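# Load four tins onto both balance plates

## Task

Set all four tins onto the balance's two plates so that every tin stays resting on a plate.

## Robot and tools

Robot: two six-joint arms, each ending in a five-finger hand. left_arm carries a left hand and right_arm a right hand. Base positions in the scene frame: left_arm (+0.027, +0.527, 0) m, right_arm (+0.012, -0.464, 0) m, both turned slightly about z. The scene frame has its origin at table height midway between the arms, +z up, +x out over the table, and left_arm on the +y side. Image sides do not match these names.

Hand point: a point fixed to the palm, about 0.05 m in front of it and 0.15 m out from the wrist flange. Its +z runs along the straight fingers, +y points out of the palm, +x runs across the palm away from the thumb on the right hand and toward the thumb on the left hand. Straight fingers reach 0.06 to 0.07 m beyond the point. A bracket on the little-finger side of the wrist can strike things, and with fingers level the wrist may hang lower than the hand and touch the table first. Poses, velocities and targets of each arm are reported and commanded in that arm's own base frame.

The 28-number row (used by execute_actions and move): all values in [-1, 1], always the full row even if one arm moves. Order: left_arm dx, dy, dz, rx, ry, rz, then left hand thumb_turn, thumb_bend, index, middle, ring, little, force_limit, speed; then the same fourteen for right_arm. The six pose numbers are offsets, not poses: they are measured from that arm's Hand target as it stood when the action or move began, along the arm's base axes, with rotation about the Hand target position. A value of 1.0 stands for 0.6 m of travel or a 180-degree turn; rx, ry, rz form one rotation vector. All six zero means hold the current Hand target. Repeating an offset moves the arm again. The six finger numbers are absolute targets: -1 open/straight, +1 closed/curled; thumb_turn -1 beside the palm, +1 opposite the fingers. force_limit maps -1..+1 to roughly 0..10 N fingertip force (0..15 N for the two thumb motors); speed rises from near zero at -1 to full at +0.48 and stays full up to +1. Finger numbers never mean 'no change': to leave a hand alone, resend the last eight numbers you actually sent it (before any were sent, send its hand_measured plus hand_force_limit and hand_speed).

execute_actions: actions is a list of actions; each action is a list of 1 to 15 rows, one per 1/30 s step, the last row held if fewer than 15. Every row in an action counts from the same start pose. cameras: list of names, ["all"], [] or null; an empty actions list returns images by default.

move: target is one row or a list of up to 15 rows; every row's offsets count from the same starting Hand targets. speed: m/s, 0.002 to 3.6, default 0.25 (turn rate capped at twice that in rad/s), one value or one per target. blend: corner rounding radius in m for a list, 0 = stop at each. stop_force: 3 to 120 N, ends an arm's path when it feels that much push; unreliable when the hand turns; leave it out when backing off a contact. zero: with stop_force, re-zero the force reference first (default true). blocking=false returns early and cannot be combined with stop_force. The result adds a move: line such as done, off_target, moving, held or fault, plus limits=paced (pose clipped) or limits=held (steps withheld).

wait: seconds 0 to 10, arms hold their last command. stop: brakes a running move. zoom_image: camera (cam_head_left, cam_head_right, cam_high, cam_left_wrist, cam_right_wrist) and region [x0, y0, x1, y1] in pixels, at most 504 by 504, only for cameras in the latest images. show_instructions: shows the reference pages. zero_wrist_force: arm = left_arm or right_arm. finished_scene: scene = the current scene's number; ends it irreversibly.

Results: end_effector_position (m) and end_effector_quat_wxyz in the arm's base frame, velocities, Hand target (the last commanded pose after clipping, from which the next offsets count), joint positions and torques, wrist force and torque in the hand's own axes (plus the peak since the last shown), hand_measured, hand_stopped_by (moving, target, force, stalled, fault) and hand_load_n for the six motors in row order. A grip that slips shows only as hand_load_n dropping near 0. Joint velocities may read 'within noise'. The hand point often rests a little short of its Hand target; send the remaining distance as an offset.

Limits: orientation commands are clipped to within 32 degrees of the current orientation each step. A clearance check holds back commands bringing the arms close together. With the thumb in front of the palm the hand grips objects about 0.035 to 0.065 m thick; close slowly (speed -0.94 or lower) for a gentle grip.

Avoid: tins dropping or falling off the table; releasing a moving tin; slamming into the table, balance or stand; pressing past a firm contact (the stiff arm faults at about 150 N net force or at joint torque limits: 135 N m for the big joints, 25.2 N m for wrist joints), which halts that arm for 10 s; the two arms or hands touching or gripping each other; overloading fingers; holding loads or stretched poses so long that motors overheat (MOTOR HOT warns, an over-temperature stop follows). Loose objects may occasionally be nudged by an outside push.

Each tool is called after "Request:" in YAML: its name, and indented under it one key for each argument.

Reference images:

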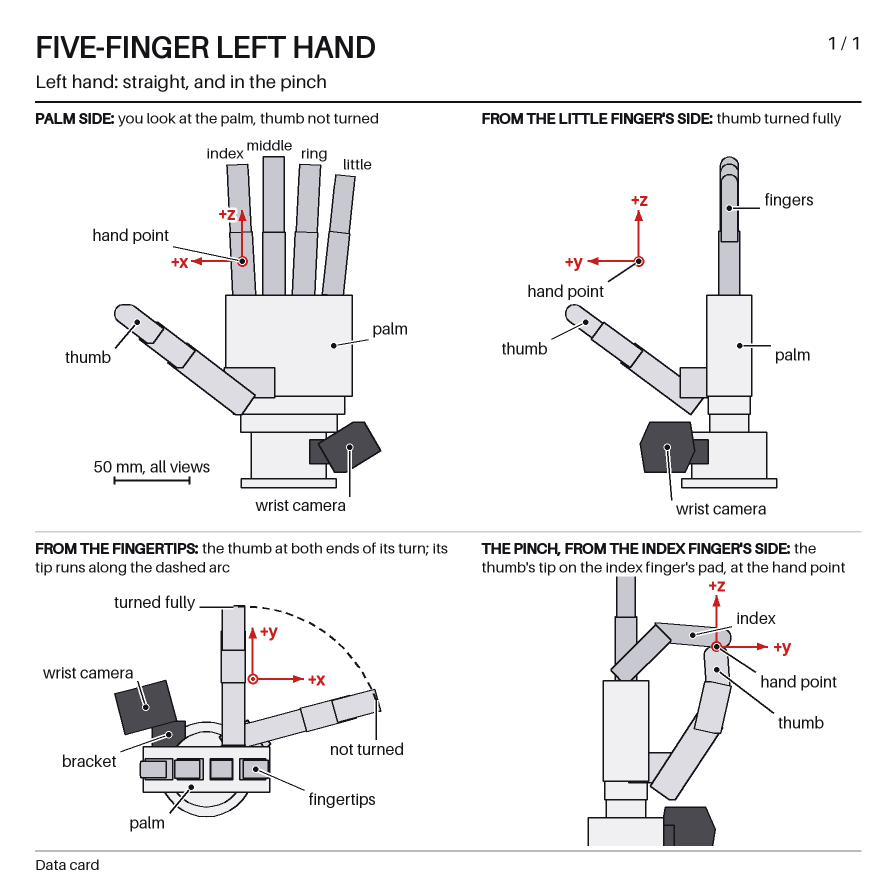

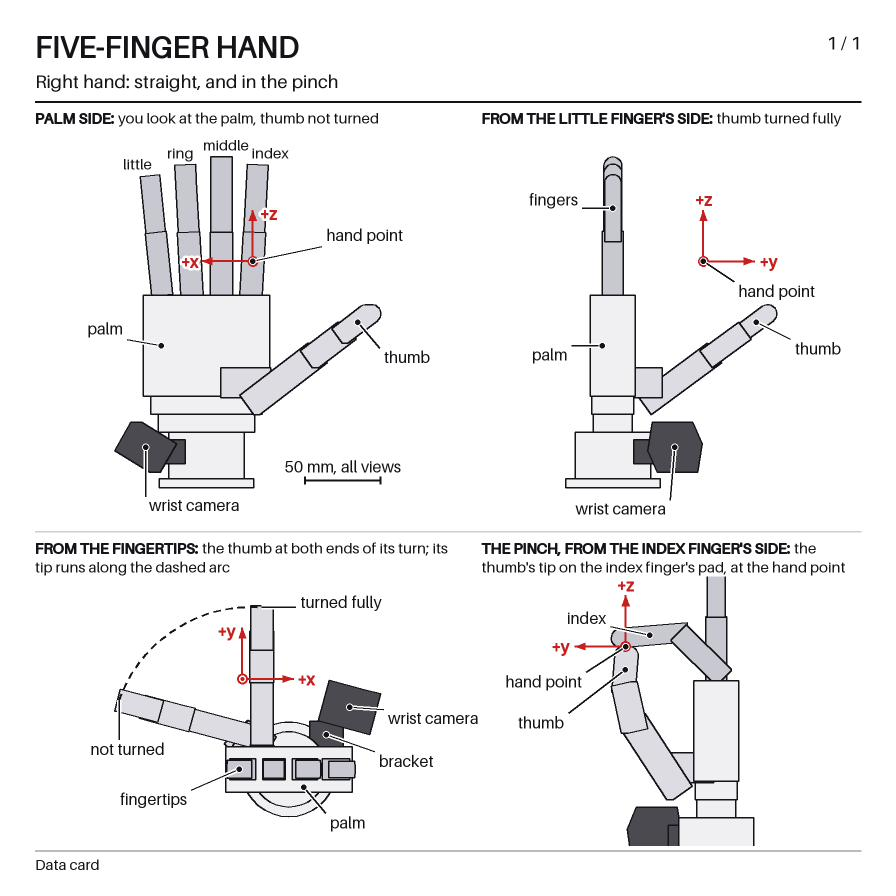

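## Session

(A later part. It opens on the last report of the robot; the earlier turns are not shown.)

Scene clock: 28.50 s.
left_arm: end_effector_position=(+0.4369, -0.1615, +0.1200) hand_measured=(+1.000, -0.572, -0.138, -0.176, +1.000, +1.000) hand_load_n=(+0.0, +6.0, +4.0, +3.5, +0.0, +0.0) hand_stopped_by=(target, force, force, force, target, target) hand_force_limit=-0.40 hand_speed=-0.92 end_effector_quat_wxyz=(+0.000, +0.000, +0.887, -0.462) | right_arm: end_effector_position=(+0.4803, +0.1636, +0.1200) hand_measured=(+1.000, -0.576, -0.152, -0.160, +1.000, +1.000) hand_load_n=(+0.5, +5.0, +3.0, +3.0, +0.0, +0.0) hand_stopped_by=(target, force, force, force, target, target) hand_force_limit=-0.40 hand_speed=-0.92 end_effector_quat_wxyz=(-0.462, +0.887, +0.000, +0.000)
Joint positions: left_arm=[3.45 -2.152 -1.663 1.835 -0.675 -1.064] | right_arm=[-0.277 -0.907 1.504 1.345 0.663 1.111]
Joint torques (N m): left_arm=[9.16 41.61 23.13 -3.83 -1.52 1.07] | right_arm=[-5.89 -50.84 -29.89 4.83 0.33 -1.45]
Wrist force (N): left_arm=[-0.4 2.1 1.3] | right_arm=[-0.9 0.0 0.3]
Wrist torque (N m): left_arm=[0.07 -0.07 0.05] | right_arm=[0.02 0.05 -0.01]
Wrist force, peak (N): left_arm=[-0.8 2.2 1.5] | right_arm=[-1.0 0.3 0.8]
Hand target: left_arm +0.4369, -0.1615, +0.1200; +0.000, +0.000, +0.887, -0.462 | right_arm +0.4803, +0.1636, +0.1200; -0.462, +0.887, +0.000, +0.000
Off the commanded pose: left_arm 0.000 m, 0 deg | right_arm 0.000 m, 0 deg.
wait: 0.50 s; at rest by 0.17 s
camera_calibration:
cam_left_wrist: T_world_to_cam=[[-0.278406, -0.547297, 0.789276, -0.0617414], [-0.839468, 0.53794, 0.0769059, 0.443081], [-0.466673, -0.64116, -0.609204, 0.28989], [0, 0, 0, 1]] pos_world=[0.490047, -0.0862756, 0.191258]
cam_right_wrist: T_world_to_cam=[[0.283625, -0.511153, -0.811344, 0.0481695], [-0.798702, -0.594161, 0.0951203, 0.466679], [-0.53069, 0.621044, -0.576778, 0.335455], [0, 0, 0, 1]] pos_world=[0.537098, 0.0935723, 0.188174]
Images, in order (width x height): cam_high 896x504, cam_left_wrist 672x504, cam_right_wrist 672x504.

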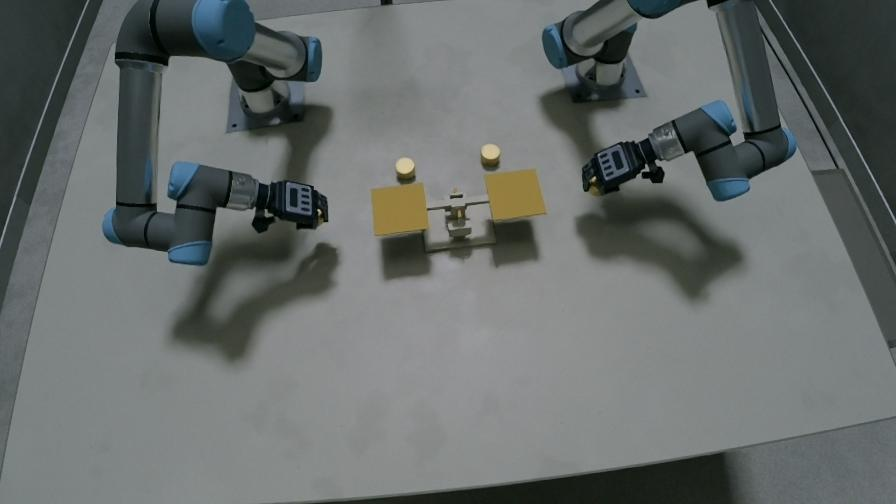

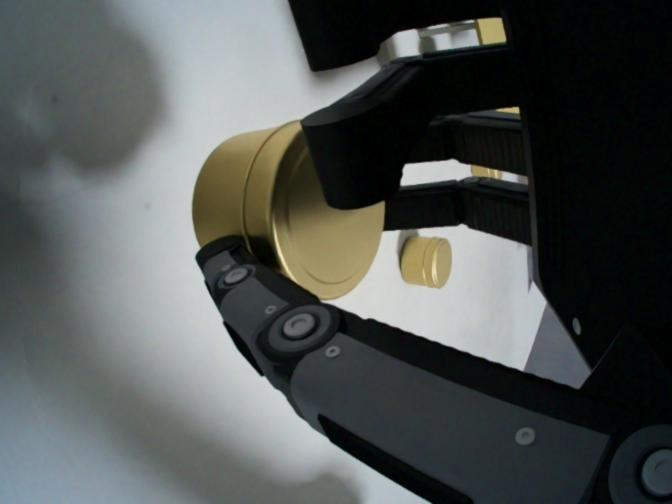

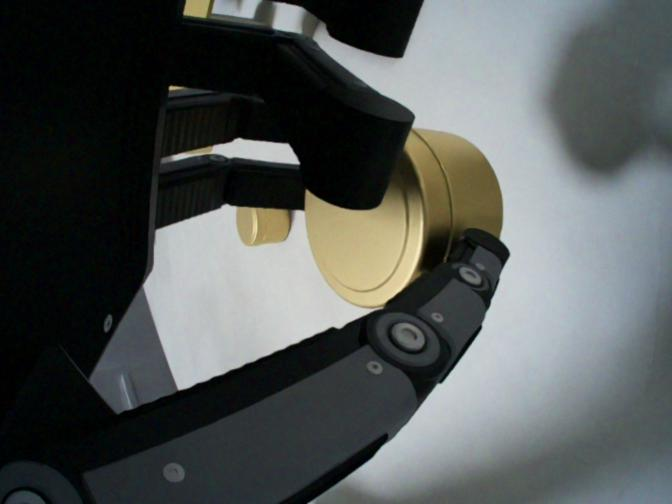

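Request:
move:
  target: [0,0,-0.1442,0,0,0,1,0.2,0.2,0.2,1,1,-0.4,-0.92, 0,0,-0.1442,0,0,0,1,0.2,0.2,0.2,1,1,-0.4,-0.92]
  speed: 0.08

Request:
move:
  target: [0,0,0,0,0,0,1,-0.9,-0.6,-0.6,1,1,-0.4,-0.6, 0,0,0,0,0,0,1,-0.9,-0.6,-0.6,1,1,-0.4,-0.6]
  speed: 0.08

Request:
move:
  target: [0,0,0.1442,0,0,0,1,-0.9,-0.6,-0.6,1,1,-0.4,-0.6, 0,0,0.1442,0,0,0,1,-0.9,-0.6,-0.6,1,1,-0.4,-0.6]
  speed: 0.15
  cameras: ["cam_left_wrist","cam_right_wrist"]

Request:
wait:
  seconds: 0.3

Request:
wait:
  seconds: 0.3

Request:
wait:
  seconds: 0.3

Request:
wait:
  seconds: 0.3

Scene clock: 31.33 s.
left_arm: end_effector_position=(+0.4369, -0.1614, +0.0337) hand_measured=(+1.000, -0.572, -0.138, -0.176, +1.000, +1.000) hand_load_n=(+0.0, +6.0, +4.0, +4.0, +0.0, +0.0) hand_stopped_by=(target, force, force, force, target, target) hand_force_limit=-0.40 hand_speed=-0.92 end_effector_quat_wxyz=(+0.000, +0.000, +0.887, -0.462) | right_arm: end_effector_position=(+0.4803, +0.1636, +0.0337) hand_measured=(+1.000, -0.576, -0.152, -0.160, +1.000, +1.000) hand_load_n=(+0.0, +5.0, +3.0, +2.5, +0.0, +0.0) hand_stopped_by=(target, force, force, force, target, target) hand_force_limit=-0.40 hand_speed=-0.92 end_effector_quat_wxyz=(-0.462, +0.887, +0.000, +0.000)
Joint positions: left_arm=[3.45 -2.293 -1.698 2.011 -0.676 -1.064] | right_arm=[-0.277 -0.779 1.541 1.181 0.663 1.111]
Joint torques (N m): left_arm=[-10.78 29.91 10.01 -1.16 3.43 -1.43] | right_arm=[8.76 -39.32 -5.91 0.13 -2.66 1.83]
Wrist force (N): left_arm=[-0.6 2.1 1.2] | right_arm=[-0.9 0.2 0.3]
Wrist torque (N m): left_arm=[0.09 -0.04 -0.01] | right_arm=[0.05 0.06 -0.04]
Wrist force, peak (N): left_arm=[-0.5 2.6 1.6] | right_arm=[-1.4 0.4 0.6]
Hand target: left_arm +0.4369, -0.1615, +0.0335; +0.000, +0.000, +0.887, -0.462 | right_arm +0.4803, +0.1636, +0.0335; -0.462, +0.887, +0.000, +0.000
Off the commanded pose: left_arm 0.000 m, 0 deg | right_arm 0.000 m, 0 deg.
move: done

Scene clock: 32.20 s.
left_arm: end_effector_position=(+0.4369, -0.1615, +0.0335) hand_measured=(+1.000, -0.900, -0.600, -0.600, +1.000, +1.000) hand_load_n=(+0.0, +0.0, +0.0, +0.0, +0.0, +0.5) hand_stopped_by=(target, target, target, target, target, target) hand_force_limit=-0.40 hand_speed=-0.60 end_effector_quat_wxyz=(+0.000, +0.000, +0.887, -0.462) | right_arm: end_effector_position=(+0.4803, +0.1636, +0.0335) hand_measured=(+1.000, -0.900, -0.600, -0.600, +1.000, +1.000) hand_load_n=(+0.5, +0.0, +0.0, +0.0, +0.0, +0.5) hand_stopped_by=(target, target, target, target, target, target) hand_force_limit=-0.40 hand_speed=-0.60 end_effector_quat_wxyz=(-0.462, +0.887, +0.000, +0.000)
Joint positions: left_arm=[3.45 -2.293 -1.698 2.011 -0.675 -1.064] | right_arm=[-0.277 -0.779 1.541 1.18 0.663 1.111]
Joint torques (N m): left_arm=[-10.83 29.21 20.05 -1.26 3.86 -1.43] | right_arm=[8.65 -39.99 -24.36 0.71 -2.39 1.7]
Wrist force (N): left_arm=[-0.6 1.1 0.8] | right_arm=[-0.8 -0.2 0.4]
Wrist torque (N m): left_arm=[0.04 -0.04 0.01] | right_arm=[0.02 0.04 -0.04]
Wrist force, peak (N): left_arm=[-0.6 2.2 1.4] | right_arm=[-1.1 -0.4 0.4]
Hand target: left_arm +0.4369, -0.1615, +0.0335; +0.000, +0.000, +0.887, -0.462 | right_arm +0.4803, +0.1636, +0.0335; -0.462, +0.887, +0.000, +0.000
Off the commanded pose: left_arm 0.000 m, 0 deg | right_arm 0.000 m, 0 deg.
move: done

Scene clock: 33.47 s.
left_arm: end_effector_position=(+0.4369, -0.1615, +0.1199) hand_measured=(+1.000, -0.900, -0.600, -0.600, +1.000, +1.000) hand_load_n=(+0.0, +0.0, -0.5, +0.0, +0.0, +0.0) hand_stopped_by=(target, target, target, target, target, target) hand_force_limit=-0.40 hand_speed=-0.60 end_effector_quat_wxyz=(+0.000, +0.000, +0.887, -0.462) | right_arm: end_effector_position=(+0.4803, +0.1636, +0.1199) hand_measured=(+1.000, -0.900, -0.600, -0.600, +1.000, +1.000) hand_load_n=(+0.5, +0.0, +0.0, +0.0, +0.0, +0.0) hand_stopped_by=(target, target, target, target, target, target) hand_force_limit=-0.40 hand_speed=-0.60 end_effector_quat_wxyz=(-0.462, +0.887, +0.000, +0.000)
Joint positions: left_arm=[3.45 -2.152 -1.663 1.835 -0.675 -1.064] | right_arm=[-0.277 -0.907 1.504 1.345 0.663 1.111]
Joint torques (N m): left_arm=[8.81 40.14 22.46 -3.86 -1.75 1.18] | right_arm=[-6.4 -51.35 -28.46 4.89 0.73 -1.39]
Wrist force (N): left_arm=[-0.6 1.0 0.7] | right_arm=[-1.0 -0.4 0.0]
Wrist torque (N m): left_arm=[0.03 -0.04 -0.13] | right_arm=[0.03 0.07 -0.03]
Wrist force, peak (N): left_arm=[-0.5 1.9 1.4] | right_arm=[-1.4 -0.3 0.1]
Hand target: left_arm +0.4369, -0.1615, +0.1200; +0.000, +0.000, +0.887, -0.462 | right_arm +0.4803, +0.1636, +0.1200; -0.462, +0.887, +0.000, +0.000
Off the commanded pose: left_arm 0.000 m, 0 deg | right_arm 0.000 m, 0 deg.
move: done
camera_calibration:
cam_left_wrist: T_world_to_cam=[[-0.278406, -0.547297, 0.789276, -0.0616625], [-0.839468, 0.53794, 0.0769059, 0.443088], [-0.466673, -0.64116, -0.609204, 0.289829], [0, 0, 0, 1]] pos_world=[0.490047, -0.0862756, 0.191158]
cam_right_wrist: T_world_to_cam=[[0.283625, -0.511153, -0.811344, 0.0480883], [-0.798702, -0.594161, 0.0951203, 0.466689], [-0.53069, 0.621044, -0.576778, 0.335398], [0, 0, 0, 1]] pos_world=[0.537098, 0.0935723, 0.188074]
Images, in order (width x height): cam_left_wrist 672x504, cam_right_wrist 672x504.

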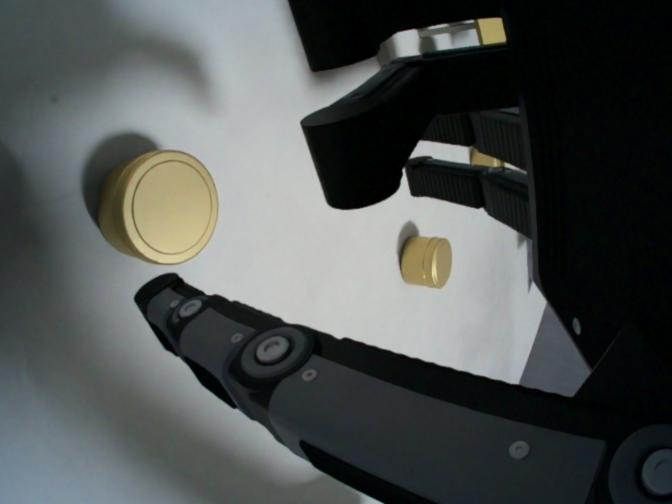

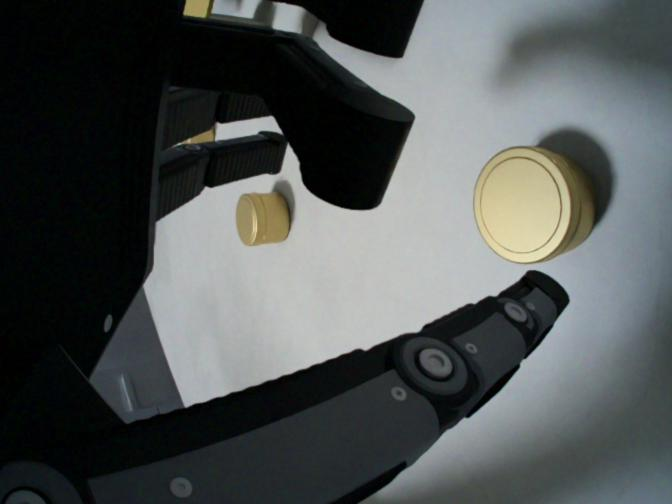

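Scene clock: 33.77 s.
left_arm: end_effector_position=(+0.4369, -0.1615, +0.1200) hand_measured=(+1.000, -0.900, -0.600, -0.600, +1.000, +1.000) hand_load_n=(+0.0, +0.0, +0.0, +0.0, +0.0, +0.0) hand_stopped_by=(target, target, target, target, target, target) hand_force_limit=-0.40 hand_speed=-0.60 end_effector_quat_wxyz=(+0.000, +0.000, +0.887, -0.462) | right_arm: end_effector_position=(+0.4803, +0.1636, +0.1200) hand_measured=(+1.000, -0.900, -0.600, -0.600, +1.000, +1.000) hand_load_n=(+0.0, +0.0, +0.0, +0.0, +0.0, +0.0) hand_stopped_by=(target, target, target, target, target, target) hand_force_limit=-0.40 hand_speed=-0.60 end_effector_quat_wxyz=(-0.462, +0.887, +0.000, +0.000)
Joint positions: left_arm=[3.45 -2.152 -1.663 1.835 -0.675 -1.064] | right_arm=[-0.277 -0.907 1.504 1.345 0.663 1.111]
Joint torques (N m): left_arm=[9.85 40.82 22.61 -3.74 -1.73 1.13] | right_arm=[-5.95 -50.8 -28.75 4.88 0.61 -1.46]
Wrist force (N): left_arm=[-0.5 1.1 0.7] | right_arm=[-0.7 -0.3 0.3]
Wrist torque (N m): left_arm=[0.05 -0.07 -0.12] | right_arm=[0.01 0.02 -0.01]
Wrist force, peak (N): left_arm=[-1.0 1.3 0.9] | right_arm=[-1.2 -0.5 0.2]
Hand target: left_arm +0.4369, -0.1615, +0.1200; +0.000, +0.000, +0.887, -0.462 | right_arm +0.4803, +0.1636, +0.1200; -0.462, +0.887, +0.000, +0.000
Off the commanded pose: left_arm 0.000 m, 0 deg | right_arm 0.000 m, 0 deg.
wait: 0.30 s; at rest by 0.17 s

Scene clock: 34.07 s.
left_arm: end_effector_position=(+0.4369, -0.1615, +0.1200) hand_measured=(+1.000, -0.900, -0.600, -0.600, +1.000, +1.000) hand_load_n=(+0.0, +0.0, +0.0, +0.0, +0.0, +0.0) hand_stopped_by=(target, target, target, target, target, target) hand_force_limit=-0.40 hand_speed=-0.60 end_effector_quat_wxyz=(+0.000, +0.000, +0.887, -0.462) | right_arm: end_effector_position=(+0.4803, +0.1636, +0.1200) hand_measured=(+1.000, -0.900, -0.600, -0.600, +1.000, +1.000) hand_load_n=(+0.0, +0.0, +0.0, +0.0, +0.0, +0.0) hand_stopped_by=(target, target, target, target, target, target) hand_force_limit=-0.40 hand_speed=-0.60 end_effector_quat_wxyz=(-0.462, +0.887, +0.000, +0.000)
Joint positions: left_arm=[3.45 -2.152 -1.663 1.835 -0.675 -1.064] | right_arm=[-0.277 -0.907 1.504 1.345 0.663 1.111]
Joint torques (N m): left_arm=[9.14 41.35 22.72 -3.69 -1.69 1.09] | right_arm=[-5.66 -51.09 -28.64 4.8 0.64 -1.44]
Wrist force (N): left_arm=[-0.8 1.3 0.9] | right_arm=[-0.8 -0.1 0.3]
Wrist torque (N m): left_arm=[0.06 -0.01 -0.15] | right_arm=[0.05 0.03 -0.01]
Wrist force, peak (N): left_arm=[-0.8 1.3 0.9] | right_arm=[-1.1 -0.4 0.4]
Hand target: left_arm +0.4369, -0.1615, +0.1200; +0.000, +0.000, +0.887, -0.462 | right_arm +0.4803, +0.1636, +0.1200; -0.462, +0.887, +0.000, +0.000
Off the commanded pose: left_arm 0.000 m, 0 deg | right_arm 0.000 m, 0 deg.
wait: 0.30 s; at rest by 0.17 s

Scene clock: 34.37 s.
left_arm: end_effector_position=(+0.4369, -0.1615, +0.1200) hand_measured=(+1.000, -0.900, -0.600, -0.600, +1.000, +1.000) hand_load_n=(+0.0, +0.0, +0.0, +0.0, +0.0, +0.0) hand_stopped_by=(target, target, target, target, target, target) hand_force_limit=-0.40 hand_speed=-0.60 end_effector_quat_wxyz=(+0.000, +0.000, +0.887, -0.462) | right_arm: end_effector_position=(+0.4803, +0.1636, +0.1200) hand_measured=(+1.000, -0.900, -0.600, -0.600, +1.000, +1.000) hand_load_n=(+0.0, +0.0, +0.0, +0.0, +0.0, +0.0) hand_stopped_by=(target, target, target, target, target, target) hand_force_limit=-0.40 hand_speed=-0.60 end_effector_quat_wxyz=(-0.462, +0.887, +0.000, +0.000)
Joint positions: left_arm=[3.45 -2.152 -1.663 1.835 -0.675 -1.064] | right_arm=[-0.277 -0.907 1.504 1.345 0.663 1.111]
Joint torques (N m): left_arm=[9.41 40.92 22.96 -3.65 -1.67 1.16] | right_arm=[-6.25 -50.82 -28.72 4.84 0.62 -1.38]
Wrist force (N): left_arm=[-0.6 1.0 0.8] | right_arm=[-1.0 -0.5 0.1]
Wrist torque (N m): left_arm=[0.03 -0.04 -0.13] | right_arm=[0.00 0.07 -0.03]
Wrist force, peak (N): left_arm=[-0.8 1.4 0.9] | right_arm=[-1.0 -0.5 0.1]
Hand target: left_arm +0.4369, -0.1615, +0.1200; +0.000, +0.000, +0.887, -0.462 | right_arm +0.4803, +0.1636, +0.1200; -0.462, +0.887, +0.000, +0.000
Off the commanded pose: left_arm 0.000 m, 0 deg | right_arm 0.000 m, 0 deg.
wait: 0.30 s; at rest by 0.17 s

Scene clock: 34.67 s.
left_arm: end_effector_position=(+0.4369, -0.1615, +0.1200) hand_measured=(+1.000, -0.900, -0.600, -0.600, +1.000, +1.000) hand_load_n=(+0.0, +0.0, -0.5, +0.0, +0.5, +0.0) hand_stopped_by=(target, target, target, target, target, target) hand_force_limit=-0.40 hand_speed=-0.60 end_effector_quat_wxyz=(+0.000, +0.000, +0.887, -0.462) | right_arm: end_effector_position=(+0.4803, +0.1636, +0.1200) hand_measured=(+1.000, -0.900, -0.600, -0.600, +1.000, +1.000) hand_load_n=(+0.0, +0.0, +0.0, +0.0, +0.0, +0.0) hand_stopped_by=(target, target, target, target, target, target) hand_force_limit=-0.40 hand_speed=-0.60 end_effector_quat_wxyz=(-0.462, +0.887, +0.000, +0.000)
Joint positions: left_arm=[3.45 -2.152 -1.663 1.835 -0.675 -1.064] | right_arm=[-0.277 -0.907 1.504 1.345 0.663 1.111]
Joint torques (N m): left_arm=[9.18 40.91 22.76 -3.63 -1.75 1.13] | right_arm=[-5.5 -50.6 -29.4 4.9 0.51 -1.48]
Wrist force (N): left_arm=[-0.6 1.1 0.7] | right_arm=[-0.8 -0.4 0.1]
Wrist torque (N m): left_arm=[0.04 -0.03 -0.13] | right_arm=[0.03 0.04 -0.01]
Wrist force, peak (N): left_arm=[-0.8 1.3 0.9] | right_arm=[-1.0 -0.5 0.3]
Hand target: left_arm +0.4369, -0.1615, +0.1200; +0.000, +0.000, +0.887, -0.462 | right_arm +0.4803, +0.1636, +0.1200; -0.462, +0.887, +0.000, +0.000
Off the commanded pose: left_arm 0.000 m, 0 deg | right_arm 0.000 m, 0 deg.
wait: 0.30 s; at rest by 0.17 s

Request:
move:
  target:
    - [0,0,0.2,0,0,0,1,-0.9,-0.6,-0.6,1,1,-0.4,-0.6, 0,0,0.2,0,0,0,1,-0.9,-0.6,-0.6,1,1,-0.4,-0.6]
    - [-0.2932,-0.3842,0.2,0,0,0.25,1,-0.9,-0.6,-0.6,1,1,-0.4,-0.6, -0.2472,0.3907,0.2,0,0,-0.25,1,-0.9,-0.6,-0.6,1,1,-0.4,-0.6]
    - [-0.2932,-0.3842,-0.033,0,0,0.25,1,-0.9,-0.6,-0.6,1,1,-0.4,-0.6, -0.2472,0.3907,-0.033,0,0,-0.25,1,-0.9,-0.6,-0.6,1,1,-0.4,-0.6]
  speed: 0.25
  blend: 0.03
  cameras: ["cam_left_wrist","cam_right_wrist","cam_high"]

Scene clock: 39.43 s.
left_arm: end_effector_position=(+0.2610, -0.3919, +0.1003) hand_measured=(+1.000, -0.900, -0.600, -0.600, +1.000, +1.000) hand_load_n=(+0.0, +0.0, +0.0, +0.0, +0.5, +0.0) hand_stopped_by=(target, target, target, target, target, target) hand_force_limit=-0.40 hand_speed=-0.60 end_effector_quat_wxyz=(+0.177, -0.339, +0.820, -0.427) | right_arm: end_effector_position=(+0.3320, +0.3980, +0.1003) hand_measured=(+1.000, -0.900, -0.600, -0.600, +1.000, +1.000) hand_load_n=(+0.0, +0.0, +0.0, +0.0, +0.0, +0.0) hand_stopped_by=(target, target, target, target, target, target) hand_force_limit=-0.40 hand_speed=-0.60 end_effector_quat_wxyz=(-0.426, +0.819, -0.340, +0.177)
Joint positions: left_arm=[2.612 -1.561 -2.157 3.091 -1.362 -2.993] | right_arm=[0.436 -1.456 2.026 0.071 1.287 2.936]
Joint torques (N m): left_arm=[-11.24 7.75 5.84 1.28 -2.72 -1.46] | right_arm=[8.74 -16.97 -5.33 -1.63 1.56 1.68]
Wrist force (N): left_arm=[-0.2 1.3 1.0] | right_arm=[-0.9 -0.2 0.3]
Wrist torque (N m): left_arm=[0.06 -0.10 0.09] | right_arm=[0.03 0.04 -0.19]
Wrist force, peak (N): left_arm=[-0.4 2.8 0.7] | right_arm=[-1.9 -1.0 -0.2]
Hand target: left_arm +0.2610, -0.3920, +0.1002; +0.177, -0.339, +0.820, -0.427 | right_arm +0.3320, +0.3980, +0.1002; -0.426, +0.819, -0.340, +0.177
Off the commanded pose: left_arm 0.000 m, 0 deg | right_arm 0.000 m, 0 deg.
move: done
camera_calibration:
cam_left_wrist: T_world_to_cam=[[0.190229, -0.583833, 0.789273, -0.357939], [-0.973959, -0.213249, 0.0769984, 0.161528], [0.123358, -0.783367, -0.609196, -0.161714], [0, 0, 0, 1]] pos_world=[0.24536, -0.301212, 0.171558]
cam_right_wrist: T_world_to_cam=[[-0.160977, -0.56204, -0.811294, 0.361902], [-0.984894, 0.144622, 0.0952324, 0.257154], [0.0638064, 0.814368, -0.576831, -0.174479], [0, 0, 0, 1]] pos_world=[0.32266, 0.308304, 0.168475]
Images, in order (width x height): cam_high 896x504, cam_left_wrist 672x504, cam_right_wrist 672x504.

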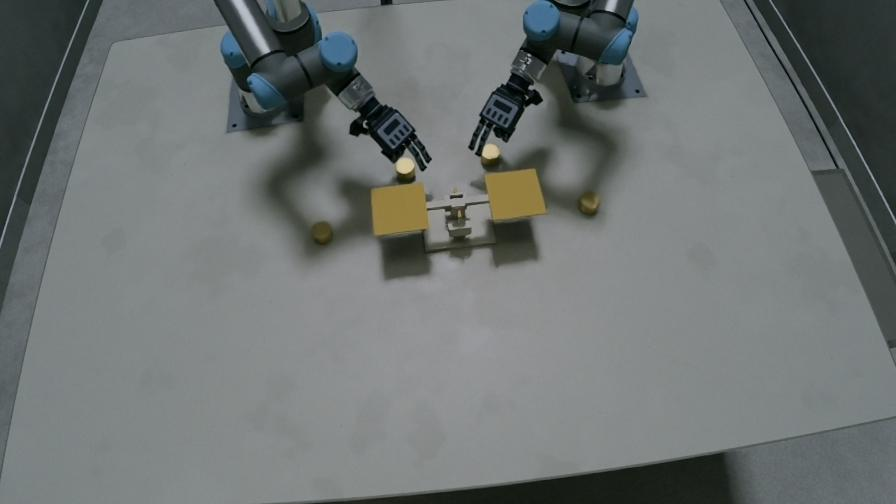

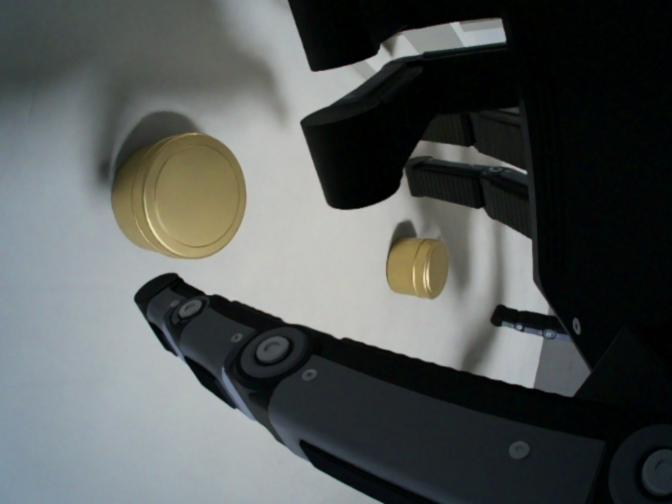

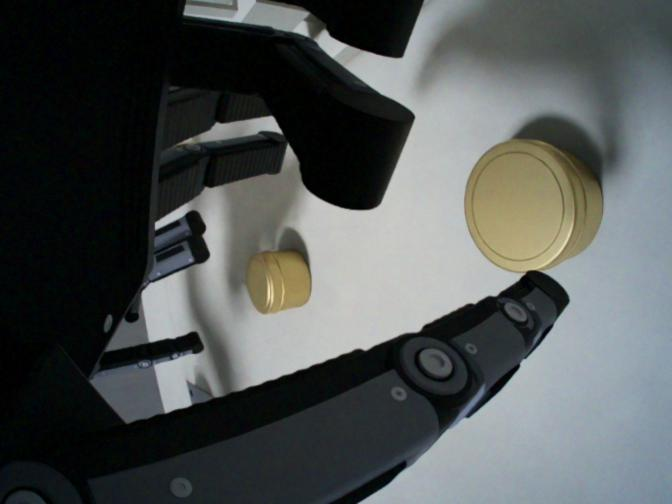

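Request:
move:
  target:
    - [0.0082,-0.0012,-0.06,0,0,0,1,-0.9,-0.6,-0.6,1,1,-0.4,-0.6, -0.0032,-0.0128,-0.06,0,0,0,1,-0.9,-0.6,-0.6,1,1,-0.4,-0.6]
    - [0.0082,-0.0012,-0.112,0,0,0,1,-0.9,-0.6,-0.6,1,1,-0.4,-0.6, -0.0032,-0.0128,-0.112,0,0,0,1,-0.9,-0.6,-0.6,1,1,-0.4,-0.6]
  speed: 0.08
  blend: 0.01
  stop_force: 8
  cameras: ["cam_left_wrist","cam_right_wrist"]

Scene clock: 42.07 s.
left_arm: end_effector_position=(+0.2659, -0.3927, +0.0330) hand_measured=(+1.000, -0.900, -0.600, -0.600, +1.000, +1.000) hand_load_n=(+0.0, +0.0, +0.0, +0.0, +0.0, +0.0) hand_stopped_by=(target, target, target, target, target, target) hand_force_limit=-0.40 hand_speed=-0.60 end_effector_quat_wxyz=(+0.177, -0.339, +0.820, -0.427) | right_arm: end_effector_position=(+0.3301, +0.3903, +0.0330) hand_measured=(+1.000, -0.900, -0.600, -0.600, +1.000, +1.000) hand_load_n=(+0.0, +0.0, +0.0, +0.0, +0.0, +0.0) hand_stopped_by=(target, target, target, target, target, target) hand_force_limit=-0.40 hand_speed=-0.60 end_effector_quat_wxyz=(-0.426, +0.819, -0.340, +0.177)
Joint positions: left_arm=[2.619 -1.693 -2.236 3.301 -1.356 -2.989] | right_arm=[0.417 -1.359 2.126 -0.124 1.272 2.924]
Joint torques (N m): left_arm=[-11.3 10.83 3.97 1.26 -2.75 -1.41] | right_arm=[8.26 -18.7 -2.13 -1.71 1.42 1.86]
Wrist force (N): left_arm=[-0.4 1.0 0.8] | right_arm=[-1.0 -0.3 0.3]
Wrist torque (N m): left_arm=[0.01 -0.07 -0.06] | right_arm=[0.01 0.06 -0.07]
Wrist force, peak (N): left_arm=[-0.3 1.7 1.1] | right_arm=[-1.3 -0.5 -0.2]
Hand target: left_arm +0.2659, -0.3927, +0.0330; +0.177, -0.339, +0.820, -0.427 | right_arm +0.3301, +0.3903, +0.0330; -0.426, +0.819, -0.340, +0.177
Off the commanded pose: left_arm 0.000 m, 0 deg | right_arm 0.000 m, 0 deg.
move: done
camera_calibration:
cam_left_wrist: T_world_to_cam=[[0.190152, -0.58385, 0.789279, -0.306167], [-0.973974, -0.213203, 0.0769362, 0.171454], [0.123358, -0.783367, -0.609196, -0.203878], [0, 0, 0, 1]] pos_world=[0.25036, -0.301912, 0.104258]
cam_right_wrist: T_world_to_cam=[[-0.160892, -0.561992, -0.811344, 0.302688], [-0.984901, 0.144645, 0.0951185, 0.262798], [0.0639009, 0.814397, -0.576779, -0.207034], [0, 0, 0, 1]] pos_world=[0.32076, 0.300704, 0.101174]
Images, in order (width x height): cam_left_wrist 672x504, cam_right_wrist 672x504.

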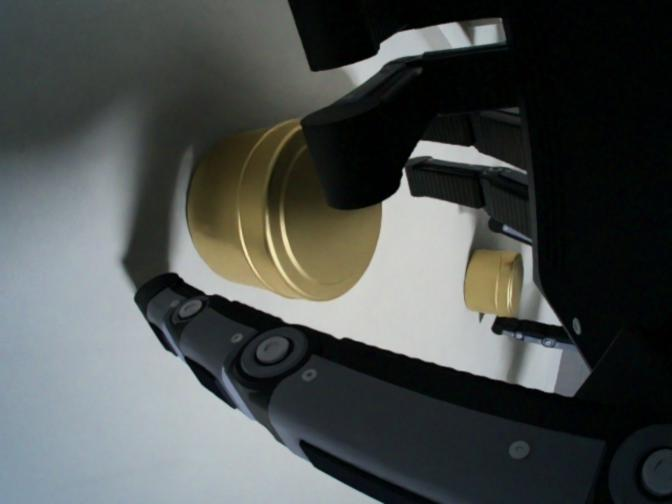

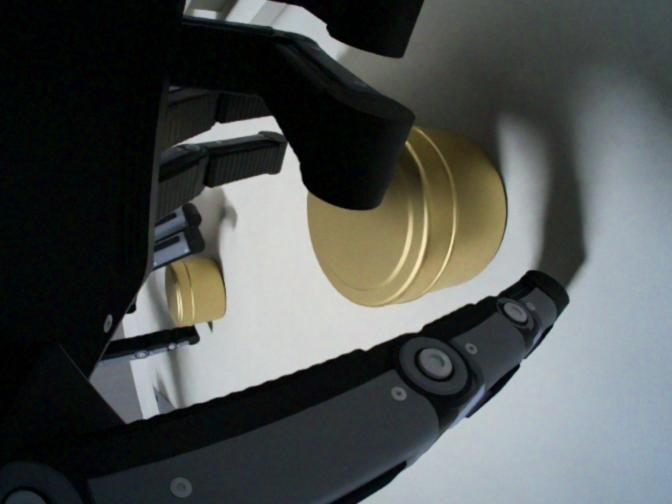

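Request:
move:
  target: [0,0,0,0,0,0,1,0.2,0.2,0.2,1,1,-0.4,-0.92, 0,0,0,0,0,0,1,0.2,0.2,0.2,1,1,-0.4,-0.92]
  speed: 0.05

Request:
move:
  target: [0,0,0.145,0,0,0,1,0.2,0.2,0.2,1,1,-0.4,-0.92, 0,0,0.145,0,0,0,1,0.2,0.2,0.2,1,1,-0.4,-0.92]
  speed: 0.08

Request:
wait:
  seconds: 0.3

Request:
wait:
  seconds: 0.3

Request:
wait:
  seconds: 0.3

Request:
wait:
  seconds: 0.3

Request:
wait:
  seconds: 0.3
  cameras: ["cam_left_wrist","cam_right_wrist","cam_high"]

Scene clock: 44.93 s.
left_arm: end_effector_position=(+0.2659, -0.3927, +0.0330) hand_measured=(+1.000, -0.648, -0.078, -0.122, +1.000, +1.000) hand_load_n=(+0.0, +6.0, +3.0, +4.0, +0.0, +0.0) hand_stopped_by=(target, force, force, force, target, target) hand_force_limit=-0.40 hand_speed=-0.92 end_effector_quat_wxyz=(+0.177, -0.339, +0.820, -0.427) | right_arm: end_effector_position=(+0.3301, +0.3903, +0.0330) hand_measured=(+1.000, -0.646, -0.100, -0.116, +1.000, +1.000) hand_load_n=(+0.0, +4.5, +3.0, +2.5, +0.0, +0.0) hand_stopped_by=(target, force, force, force, target, target) hand_force_limit=-0.40 hand_speed=-0.92 end_effector_quat_wxyz=(-0.426, +0.819, -0.340, +0.177)
Joint positions: left_arm=[2.619 -1.693 -2.236 3.301 -1.356 -2.989] | right_arm=[0.417 -1.359 2.126 -0.124 1.272 2.924]
Joint torques (N m): left_arm=[-10.77 10.83 5.39 0.81 -2.68 -1.23] | right_arm=[8.17 -20.33 -3.46 -1.37 1.16 1.78]
Wrist force (N): left_arm=[-0.5 1.4 1.2] | right_arm=[-1.2 -0.1 0.5]
Wrist torque (N m): left_arm=[0.03 -0.06 -0.06] | right_arm=[0.04 0.07 -0.07]
Wrist force, peak (N): left_arm=[-0.4 1.9 0.9] | right_arm=[-1.3 -0.4 0.8]
Hand target: left_arm +0.2659, -0.3927, +0.0330; +0.177, -0.339, +0.820, -0.427 | right_arm +0.3301, +0.3903, +0.0330; -0.426, +0.819, -0.340, +0.177
Off the commanded pose: left_arm 0.000 m, 0 deg | right_arm 0.000 m, 0 deg.
move: done

Scene clock: 46.63 s.
left_arm: end_effector_position=(+0.2659, -0.3927, +0.1199) hand_measured=(+1.000, -0.648, -0.078, -0.122, +1.000, +1.000) hand_load_n=(+0.0, +6.0, +3.0, +4.0, +0.0, +0.0) hand_stopped_by=(target, force, force, force, target, target) hand_force_limit=-0.40 hand_speed=-0.92 end_effector_quat_wxyz=(+0.177, -0.339, +0.820, -0.427) | right_arm: end_effector_position=(+0.3301, +0.3904, +0.1199) hand_measured=(+1.000, -0.646, -0.100, -0.116, +1.000, +1.000) hand_load_n=(+0.5, +5.0, +3.0, +2.0, +0.0, +0.0) hand_stopped_by=(target, force, force, force, target, target) hand_force_limit=-0.40 hand_speed=-0.92 end_effector_quat_wxyz=(-0.427, +0.819, -0.340, +0.177)
Joint positions: left_arm=[2.618 -1.542 -2.117 3.031 -1.356 -2.989] | right_arm=[0.417 -1.498 2.015 0.127 1.272 2.924]
Joint torques (N m): left_arm=[9.18 22.05 27.18 -1.2 3.28 1.06] | right_arm=[-6.13 -29.74 -31.9 2.8 -1.98 -1.39]
Wrist force (N): left_arm=[-0.7 1.7 1.0] | right_arm=[-1.0 0.7 0.6]
Wrist torque (N m): left_arm=[0.08 -0.04 -0.04] | right_arm=[0.09 0.06 -0.05]
Wrist force, peak (N): left_arm=[-0.4 2.3 1.2] | right_arm=[-1.0 1.1 1.1]
Hand target: left_arm +0.2659, -0.3927, +0.1200; +0.177, -0.339, +0.820, -0.427 | right_arm +0.3301, +0.3903, +0.1200; -0.426, +0.819, -0.340, +0.177
Off the commanded pose: left_arm 0.000 m, 0 deg | right_arm 0.000 m, 0 deg.
move: done

Scene clock: 46.93 s.
left_arm: end_effector_position=(+0.2659, -0.3927, +0.1200) hand_measured=(+1.000, -0.648, -0.078, -0.122, +1.000, +1.000) hand_load_n=(+0.0, +6.0, +3.0, +4.0, +0.0, +0.0) hand_stopped_by=(target, force, force, force, target, target) hand_force_limit=-0.40 hand_speed=-0.92 end_effector_quat_wxyz=(+0.177, -0.339, +0.820, -0.427) | right_arm: end_effector_position=(+0.3301, +0.3904, +0.1200) hand_measured=(+1.000, -0.646, -0.100, -0.116, +1.000, +1.000) hand_load_n=(+0.0, +5.0, +3.0, +2.0, +0.0, +0.0) hand_stopped_by=(target, force, force, force, target, target) hand_force_limit=-0.40 hand_speed=-0.92 end_effector_quat_wxyz=(-0.426, +0.819, -0.340, +0.177)
Joint positions: left_arm=[2.619 -1.541 -2.117 3.031 -1.356 -2.989] | right_arm=[0.417 -1.498 2.015 0.127 1.272 2.924]
Joint torques (N m): left_arm=[9.48 21.41 26.6 -1.43 3.34 1.04] | right_arm=[-5.71 -29.68 -32.64 2.56 -1.94 -1.43]
Wrist force (N): left_arm=[-0.3 1.6 0.8] | right_arm=[-1.0 0.8 0.9]
Wrist torque (N m): left_arm=[0.08 -0.09 -0.01] | right_arm=[0.08 0.04 -0.05]
Wrist force, peak (N): left_arm=[-0.6 1.7 0.9] | right_arm=[-1.0 0.8 0.9]
Hand target: left_arm +0.2659, -0.3927, +0.1200; +0.177, -0.339, +0.820, -0.427 | right_arm +0.3301, +0.3903, +0.1200; -0.426, +0.819, -0.340, +0.177
Off the commanded pose: left_arm 0.000 m, 0 deg | right_arm 0.000 m, 0 deg.
wait: 0.30 s; at rest by 0.17 s

Scene clock: 47.23 s.
left_arm: end_effector_position=(+0.2659, -0.3927, +0.1200) hand_measured=(+1.000, -0.648, -0.078, -0.122, +1.000, +1.000) hand_load_n=(+0.0, +6.0, +3.0, +4.0, +0.0, +0.0) hand_stopped_by=(target, force, force, force, target, target) hand_force_limit=-0.40 hand_speed=-0.92 end_effector_quat_wxyz=(+0.177, -0.339, +0.820, -0.427) | right_arm: end_effector_position=(+0.3301, +0.3903, +0.1200) hand_measured=(+1.000, -0.646, -0.100, -0.116, +1.000, +1.000) hand_load_n=(+0.5, +5.0, +3.0, +2.0, +0.0, +0.0) hand_stopped_by=(target, force, force, force, target, target) hand_force_limit=-0.40 hand_speed=-0.92 end_effector_quat_wxyz=(-0.426, +0.819, -0.340, +0.177)
Joint positions: left_arm=[2.619 -1.541 -2.117 3.031 -1.356 -2.989] | right_arm=[0.417 -1.498 2.015 0.127 1.272 2.924]
Joint torques (N m): left_arm=[8.78 21.88 26.73 -1.35 3.22 1.03] | right_arm=[-5.41 -29.72 -32.6 2.61 -1.76 -1.32]
Wrist force (N): left_arm=[-0.2 1.6 0.9] | right_arm=[-1.1 0.9 0.7]
Wrist torque (N m): left_arm=[0.08 -0.11 -0.01] | right_arm=[0.10 0.07 -0.06]
Wrist force, peak (N): left_arm=[-0.2 1.9 0.7] | right_arm=[-1.1 0.9 0.7]
Hand target: left_arm +0.2659, -0.3927, +0.1200; +0.177, -0.339, +0.820, -0.427 | right_arm +0.3301, +0.3903, +0.1200; -0.426, +0.819, -0.340, +0.177
Off the commanded pose: left_arm 0.000 m, 0 deg | right_arm 0.000 m, 0 deg.
wait: 0.30 s; at rest by 0.17 s

Scene clock: 47.53 s.
left_arm: end_effector_position=(+0.2659, -0.3927, +0.1200) hand_measured=(+1.000, -0.648, -0.078, -0.122, +1.000, +1.000) hand_load_n=(+0.0, +6.0, +3.0, +4.0, +0.0, +0.0) hand_stopped_by=(target, force, force, force, target, target) hand_force_limit=-0.40 hand_speed=-0.92 end_effector_quat_wxyz=(+0.177, -0.339, +0.820, -0.427) | right_arm: end_effector_position=(+0.3301, +0.3903, +0.1200) hand_measured=(+1.000, -0.646, -0.100, -0.116, +1.000, +1.000) hand_load_n=(+0.0, +5.0, +3.0, +2.0, +0.0, +0.0) hand_stopped_by=(target, force, force, force, target, target) hand_force_limit=-0.40 hand_speed=-0.92 end_effector_quat_wxyz=(-0.426, +0.819, -0.340, +0.177)
Joint positions: left_arm=[2.619 -1.541 -2.117 3.031 -1.356 -2.989] | right_arm=[0.417 -1.498 2.015 0.127 1.272 2.924]
Joint torques (N m): left_arm=[9.48 21.7 26.64 -1.31 3.28 1.05] | right_arm=[-5.97 -30.69 -32.49 2.64 -1.88 -1.34]
Wrist force (N): left_arm=[-0.6 1.7 0.9] | right_arm=[-1.1 0.6 0.6]
Wrist torque (N m): left_arm=[0.09 -0.06 -0.03] | right_arm=[0.07 0.07 -0.06]
Wrist force, peak (N): left_arm=[-0.6 1.5 1.3] | right_arm=[-1.0 0.9 0.9]
Hand target: left_arm +0.2659, -0.3927, +0.1200; +0.177, -0.339, +0.820, -0.427 | right_arm +0.3301, +0.3903, +0.1200; -0.426, +0.819, -0.340, +0.177
Off the commanded pose: left_arm 0.000 m, 0 deg | right_arm 0.000 m, 0 deg.
wait: 0.30 s; at rest by 0.17 s

Scene clock: 47.83 s.
left_arm: end_effector_position=(+0.2659, -0.3927, +0.1200) hand_measured=(+1.000, -0.648, -0.078, -0.122, +1.000, +1.000) hand_load_n=(+0.0, +6.0, +3.0, +4.0, +0.0, +0.0) hand_stopped_by=(target, force, force, force, target, target) hand_force_limit=-0.40 hand_speed=-0.92 end_effector_quat_wxyz=(+0.177, -0.339, +0.820, -0.427) | right_arm: end_effector_position=(+0.3301, +0.3903, +0.1200) hand_measured=(+1.000, -0.646, -0.100, -0.116, +1.000, +1.000) hand_load_n=(+0.5, +5.0, +3.0, +2.0, +0.0, +0.0) hand_stopped_by=(target, force, force, force, target, target) hand_force_limit=-0.40 hand_speed=-0.92 end_effector_quat_wxyz=(-0.426, +0.819, -0.340, +0.177)
Joint positions: left_arm=[2.619 -1.541 -2.117 3.031 -1.356 -2.989] | right_arm=[0.417 -1.498 2.015 0.127 1.272 2.924]
Joint torques (N m): left_arm=[9.43 22.24 26.58 -1.34 3.36 1.05] | right_arm=[-5.83 -29.84 -32.84 2.52 -1.9 -1.41]
Wrist force (N): left_arm=[-0.5 1.5 0.9] | right_arm=[-0.9 0.7 0.7]
Wrist torque (N m): left_arm=[0.07 -0.06 -0.03] | right_arm=[0.08 0.03 -0.05]
Wrist force, peak (N): left_arm=[-0.4 1.7 1.1] | right_arm=[-1.0 0.9 0.8]
Hand target: left_arm +0.2659, -0.3927, +0.1200; +0.177, -0.339, +0.820, -0.427 | right_arm +0.3301, +0.3903, +0.1200; -0.426, +0.819, -0.340, +0.177
Off the commanded pose: left_arm 0.000 m, 0 deg | right_arm 0.000 m, 0 deg.
wait: 0.30 s; at rest by 0.17 s

Scene clock: 48.13 s.
left_arm: end_effector_position=(+0.2659, -0.3927, +0.1200) hand_measured=(+1.000, -0.648, -0.078, -0.122, +1.000, +1.000) hand_load_n=(+0.0, +6.0, +3.0, +4.0, +0.0, +0.0) hand_stopped_by=(target, force, force, force, target, target) hand_force_limit=-0.40 hand_speed=-0.92 end_effector_quat_wxyz=(+0.177, -0.339, +0.820, -0.427) | right_arm: end_effector_position=(+0.3301, +0.3903, +0.1200) hand_measured=(+1.000, -0.646, -0.100, -0.116, +1.000, +1.000) hand_load_n=(+0.0, +4.5, +3.0, +2.0, +0.0, +0.0) hand_stopped_by=(target, force, force, force, target, target) hand_force_limit=-0.40 hand_speed=-0.92 end_effector_quat_wxyz=(-0.426, +0.819, -0.340, +0.177)
Joint positions: left_arm=[2.619 -1.541 -2.117 3.031 -1.356 -2.989] | right_arm=[0.417 -1.498 2.015 0.127 1.272 2.924]
Joint torques (N m): left_arm=[9.35 21.27 27.01 -1.34 3.3 1.12] | right_arm=[-6.48 -29.9 -32.35 2.59 -2.01 -1.51]
Wrist force (N): left_arm=[-0.6 1.4 0.8] | right_arm=[-0.6 0.4 1.0]
Wrist torque (N m): left_arm=[0.06 -0.06 -0.03] | right_arm=[0.01 -0.02 -0.04]
Wrist force, peak (N): left_arm=[-0.4 1.7 0.9] | right_arm=[-1.1 0.8 1.0]
Hand target: left_arm +0.2659, -0.3927, +0.1200; +0.177, -0.339, +0.820, -0.427 | right_arm +0.3301, +0.3903, +0.1200; -0.426, +0.819, -0.340, +0.177
Off the commanded pose: left_arm 0.000 m, 0 deg | right_arm 0.000 m, 0 deg.
wait: 0.30 s; at rest by 0.17 s
camera_calibration:
cam_left_wrist: T_world_to_cam=[[0.190149, -0.583835, 0.789291, -0.374831], [-0.973962, -0.213279, 0.0768768, 0.164746], [0.123456, -0.783357, -0.609188, -0.150902], [0, 0, 0, 1]] pos_world=[0.25036, -0.301913, 0.191258]
cam_right_wrist: T_world_to_cam=[[-0.160892, -0.561992, -0.811344, 0.373275], [-0.984901, 0.144645, 0.0951185, 0.254523], [0.0639009, 0.814397, -0.576779, -0.156854], [0, 0, 0, 1]] pos_world=[0.32076, 0.300704, 0.188174]
Images, in order (width x height): cam_high 896x504, cam_left_wrist 672x504, cam_right_wrist 672x504.

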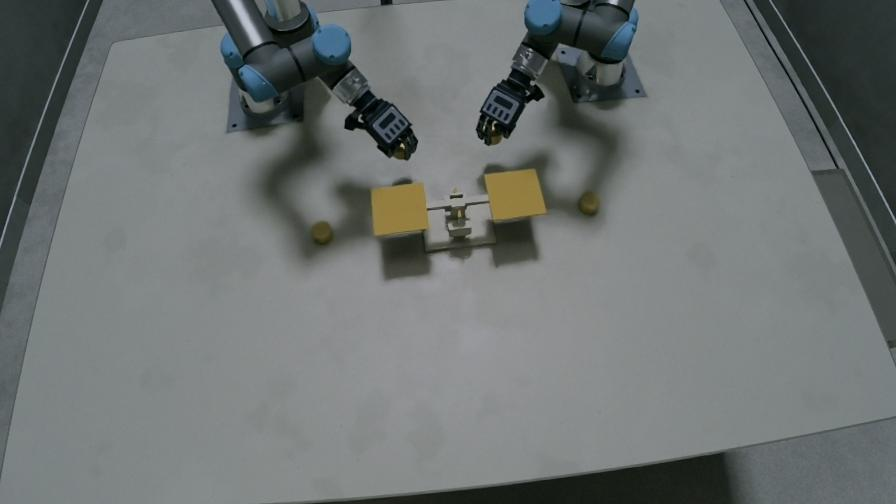

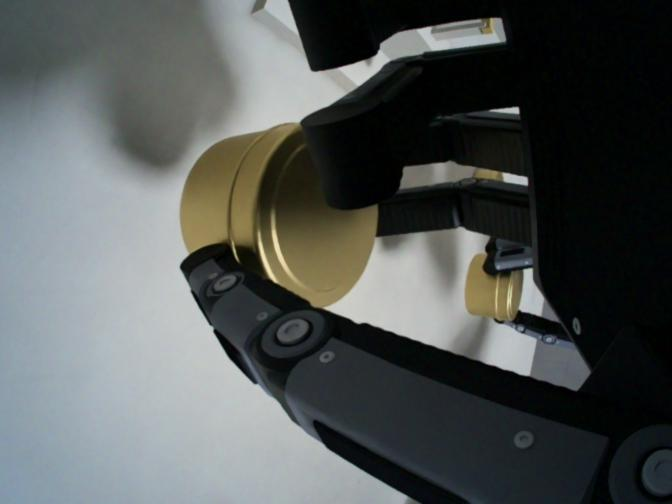

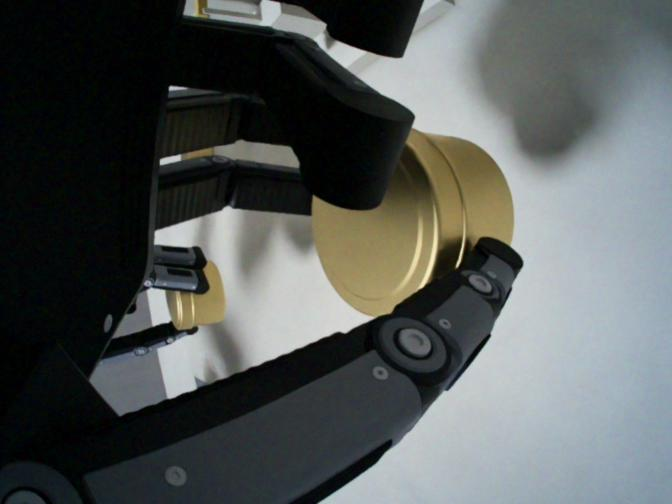

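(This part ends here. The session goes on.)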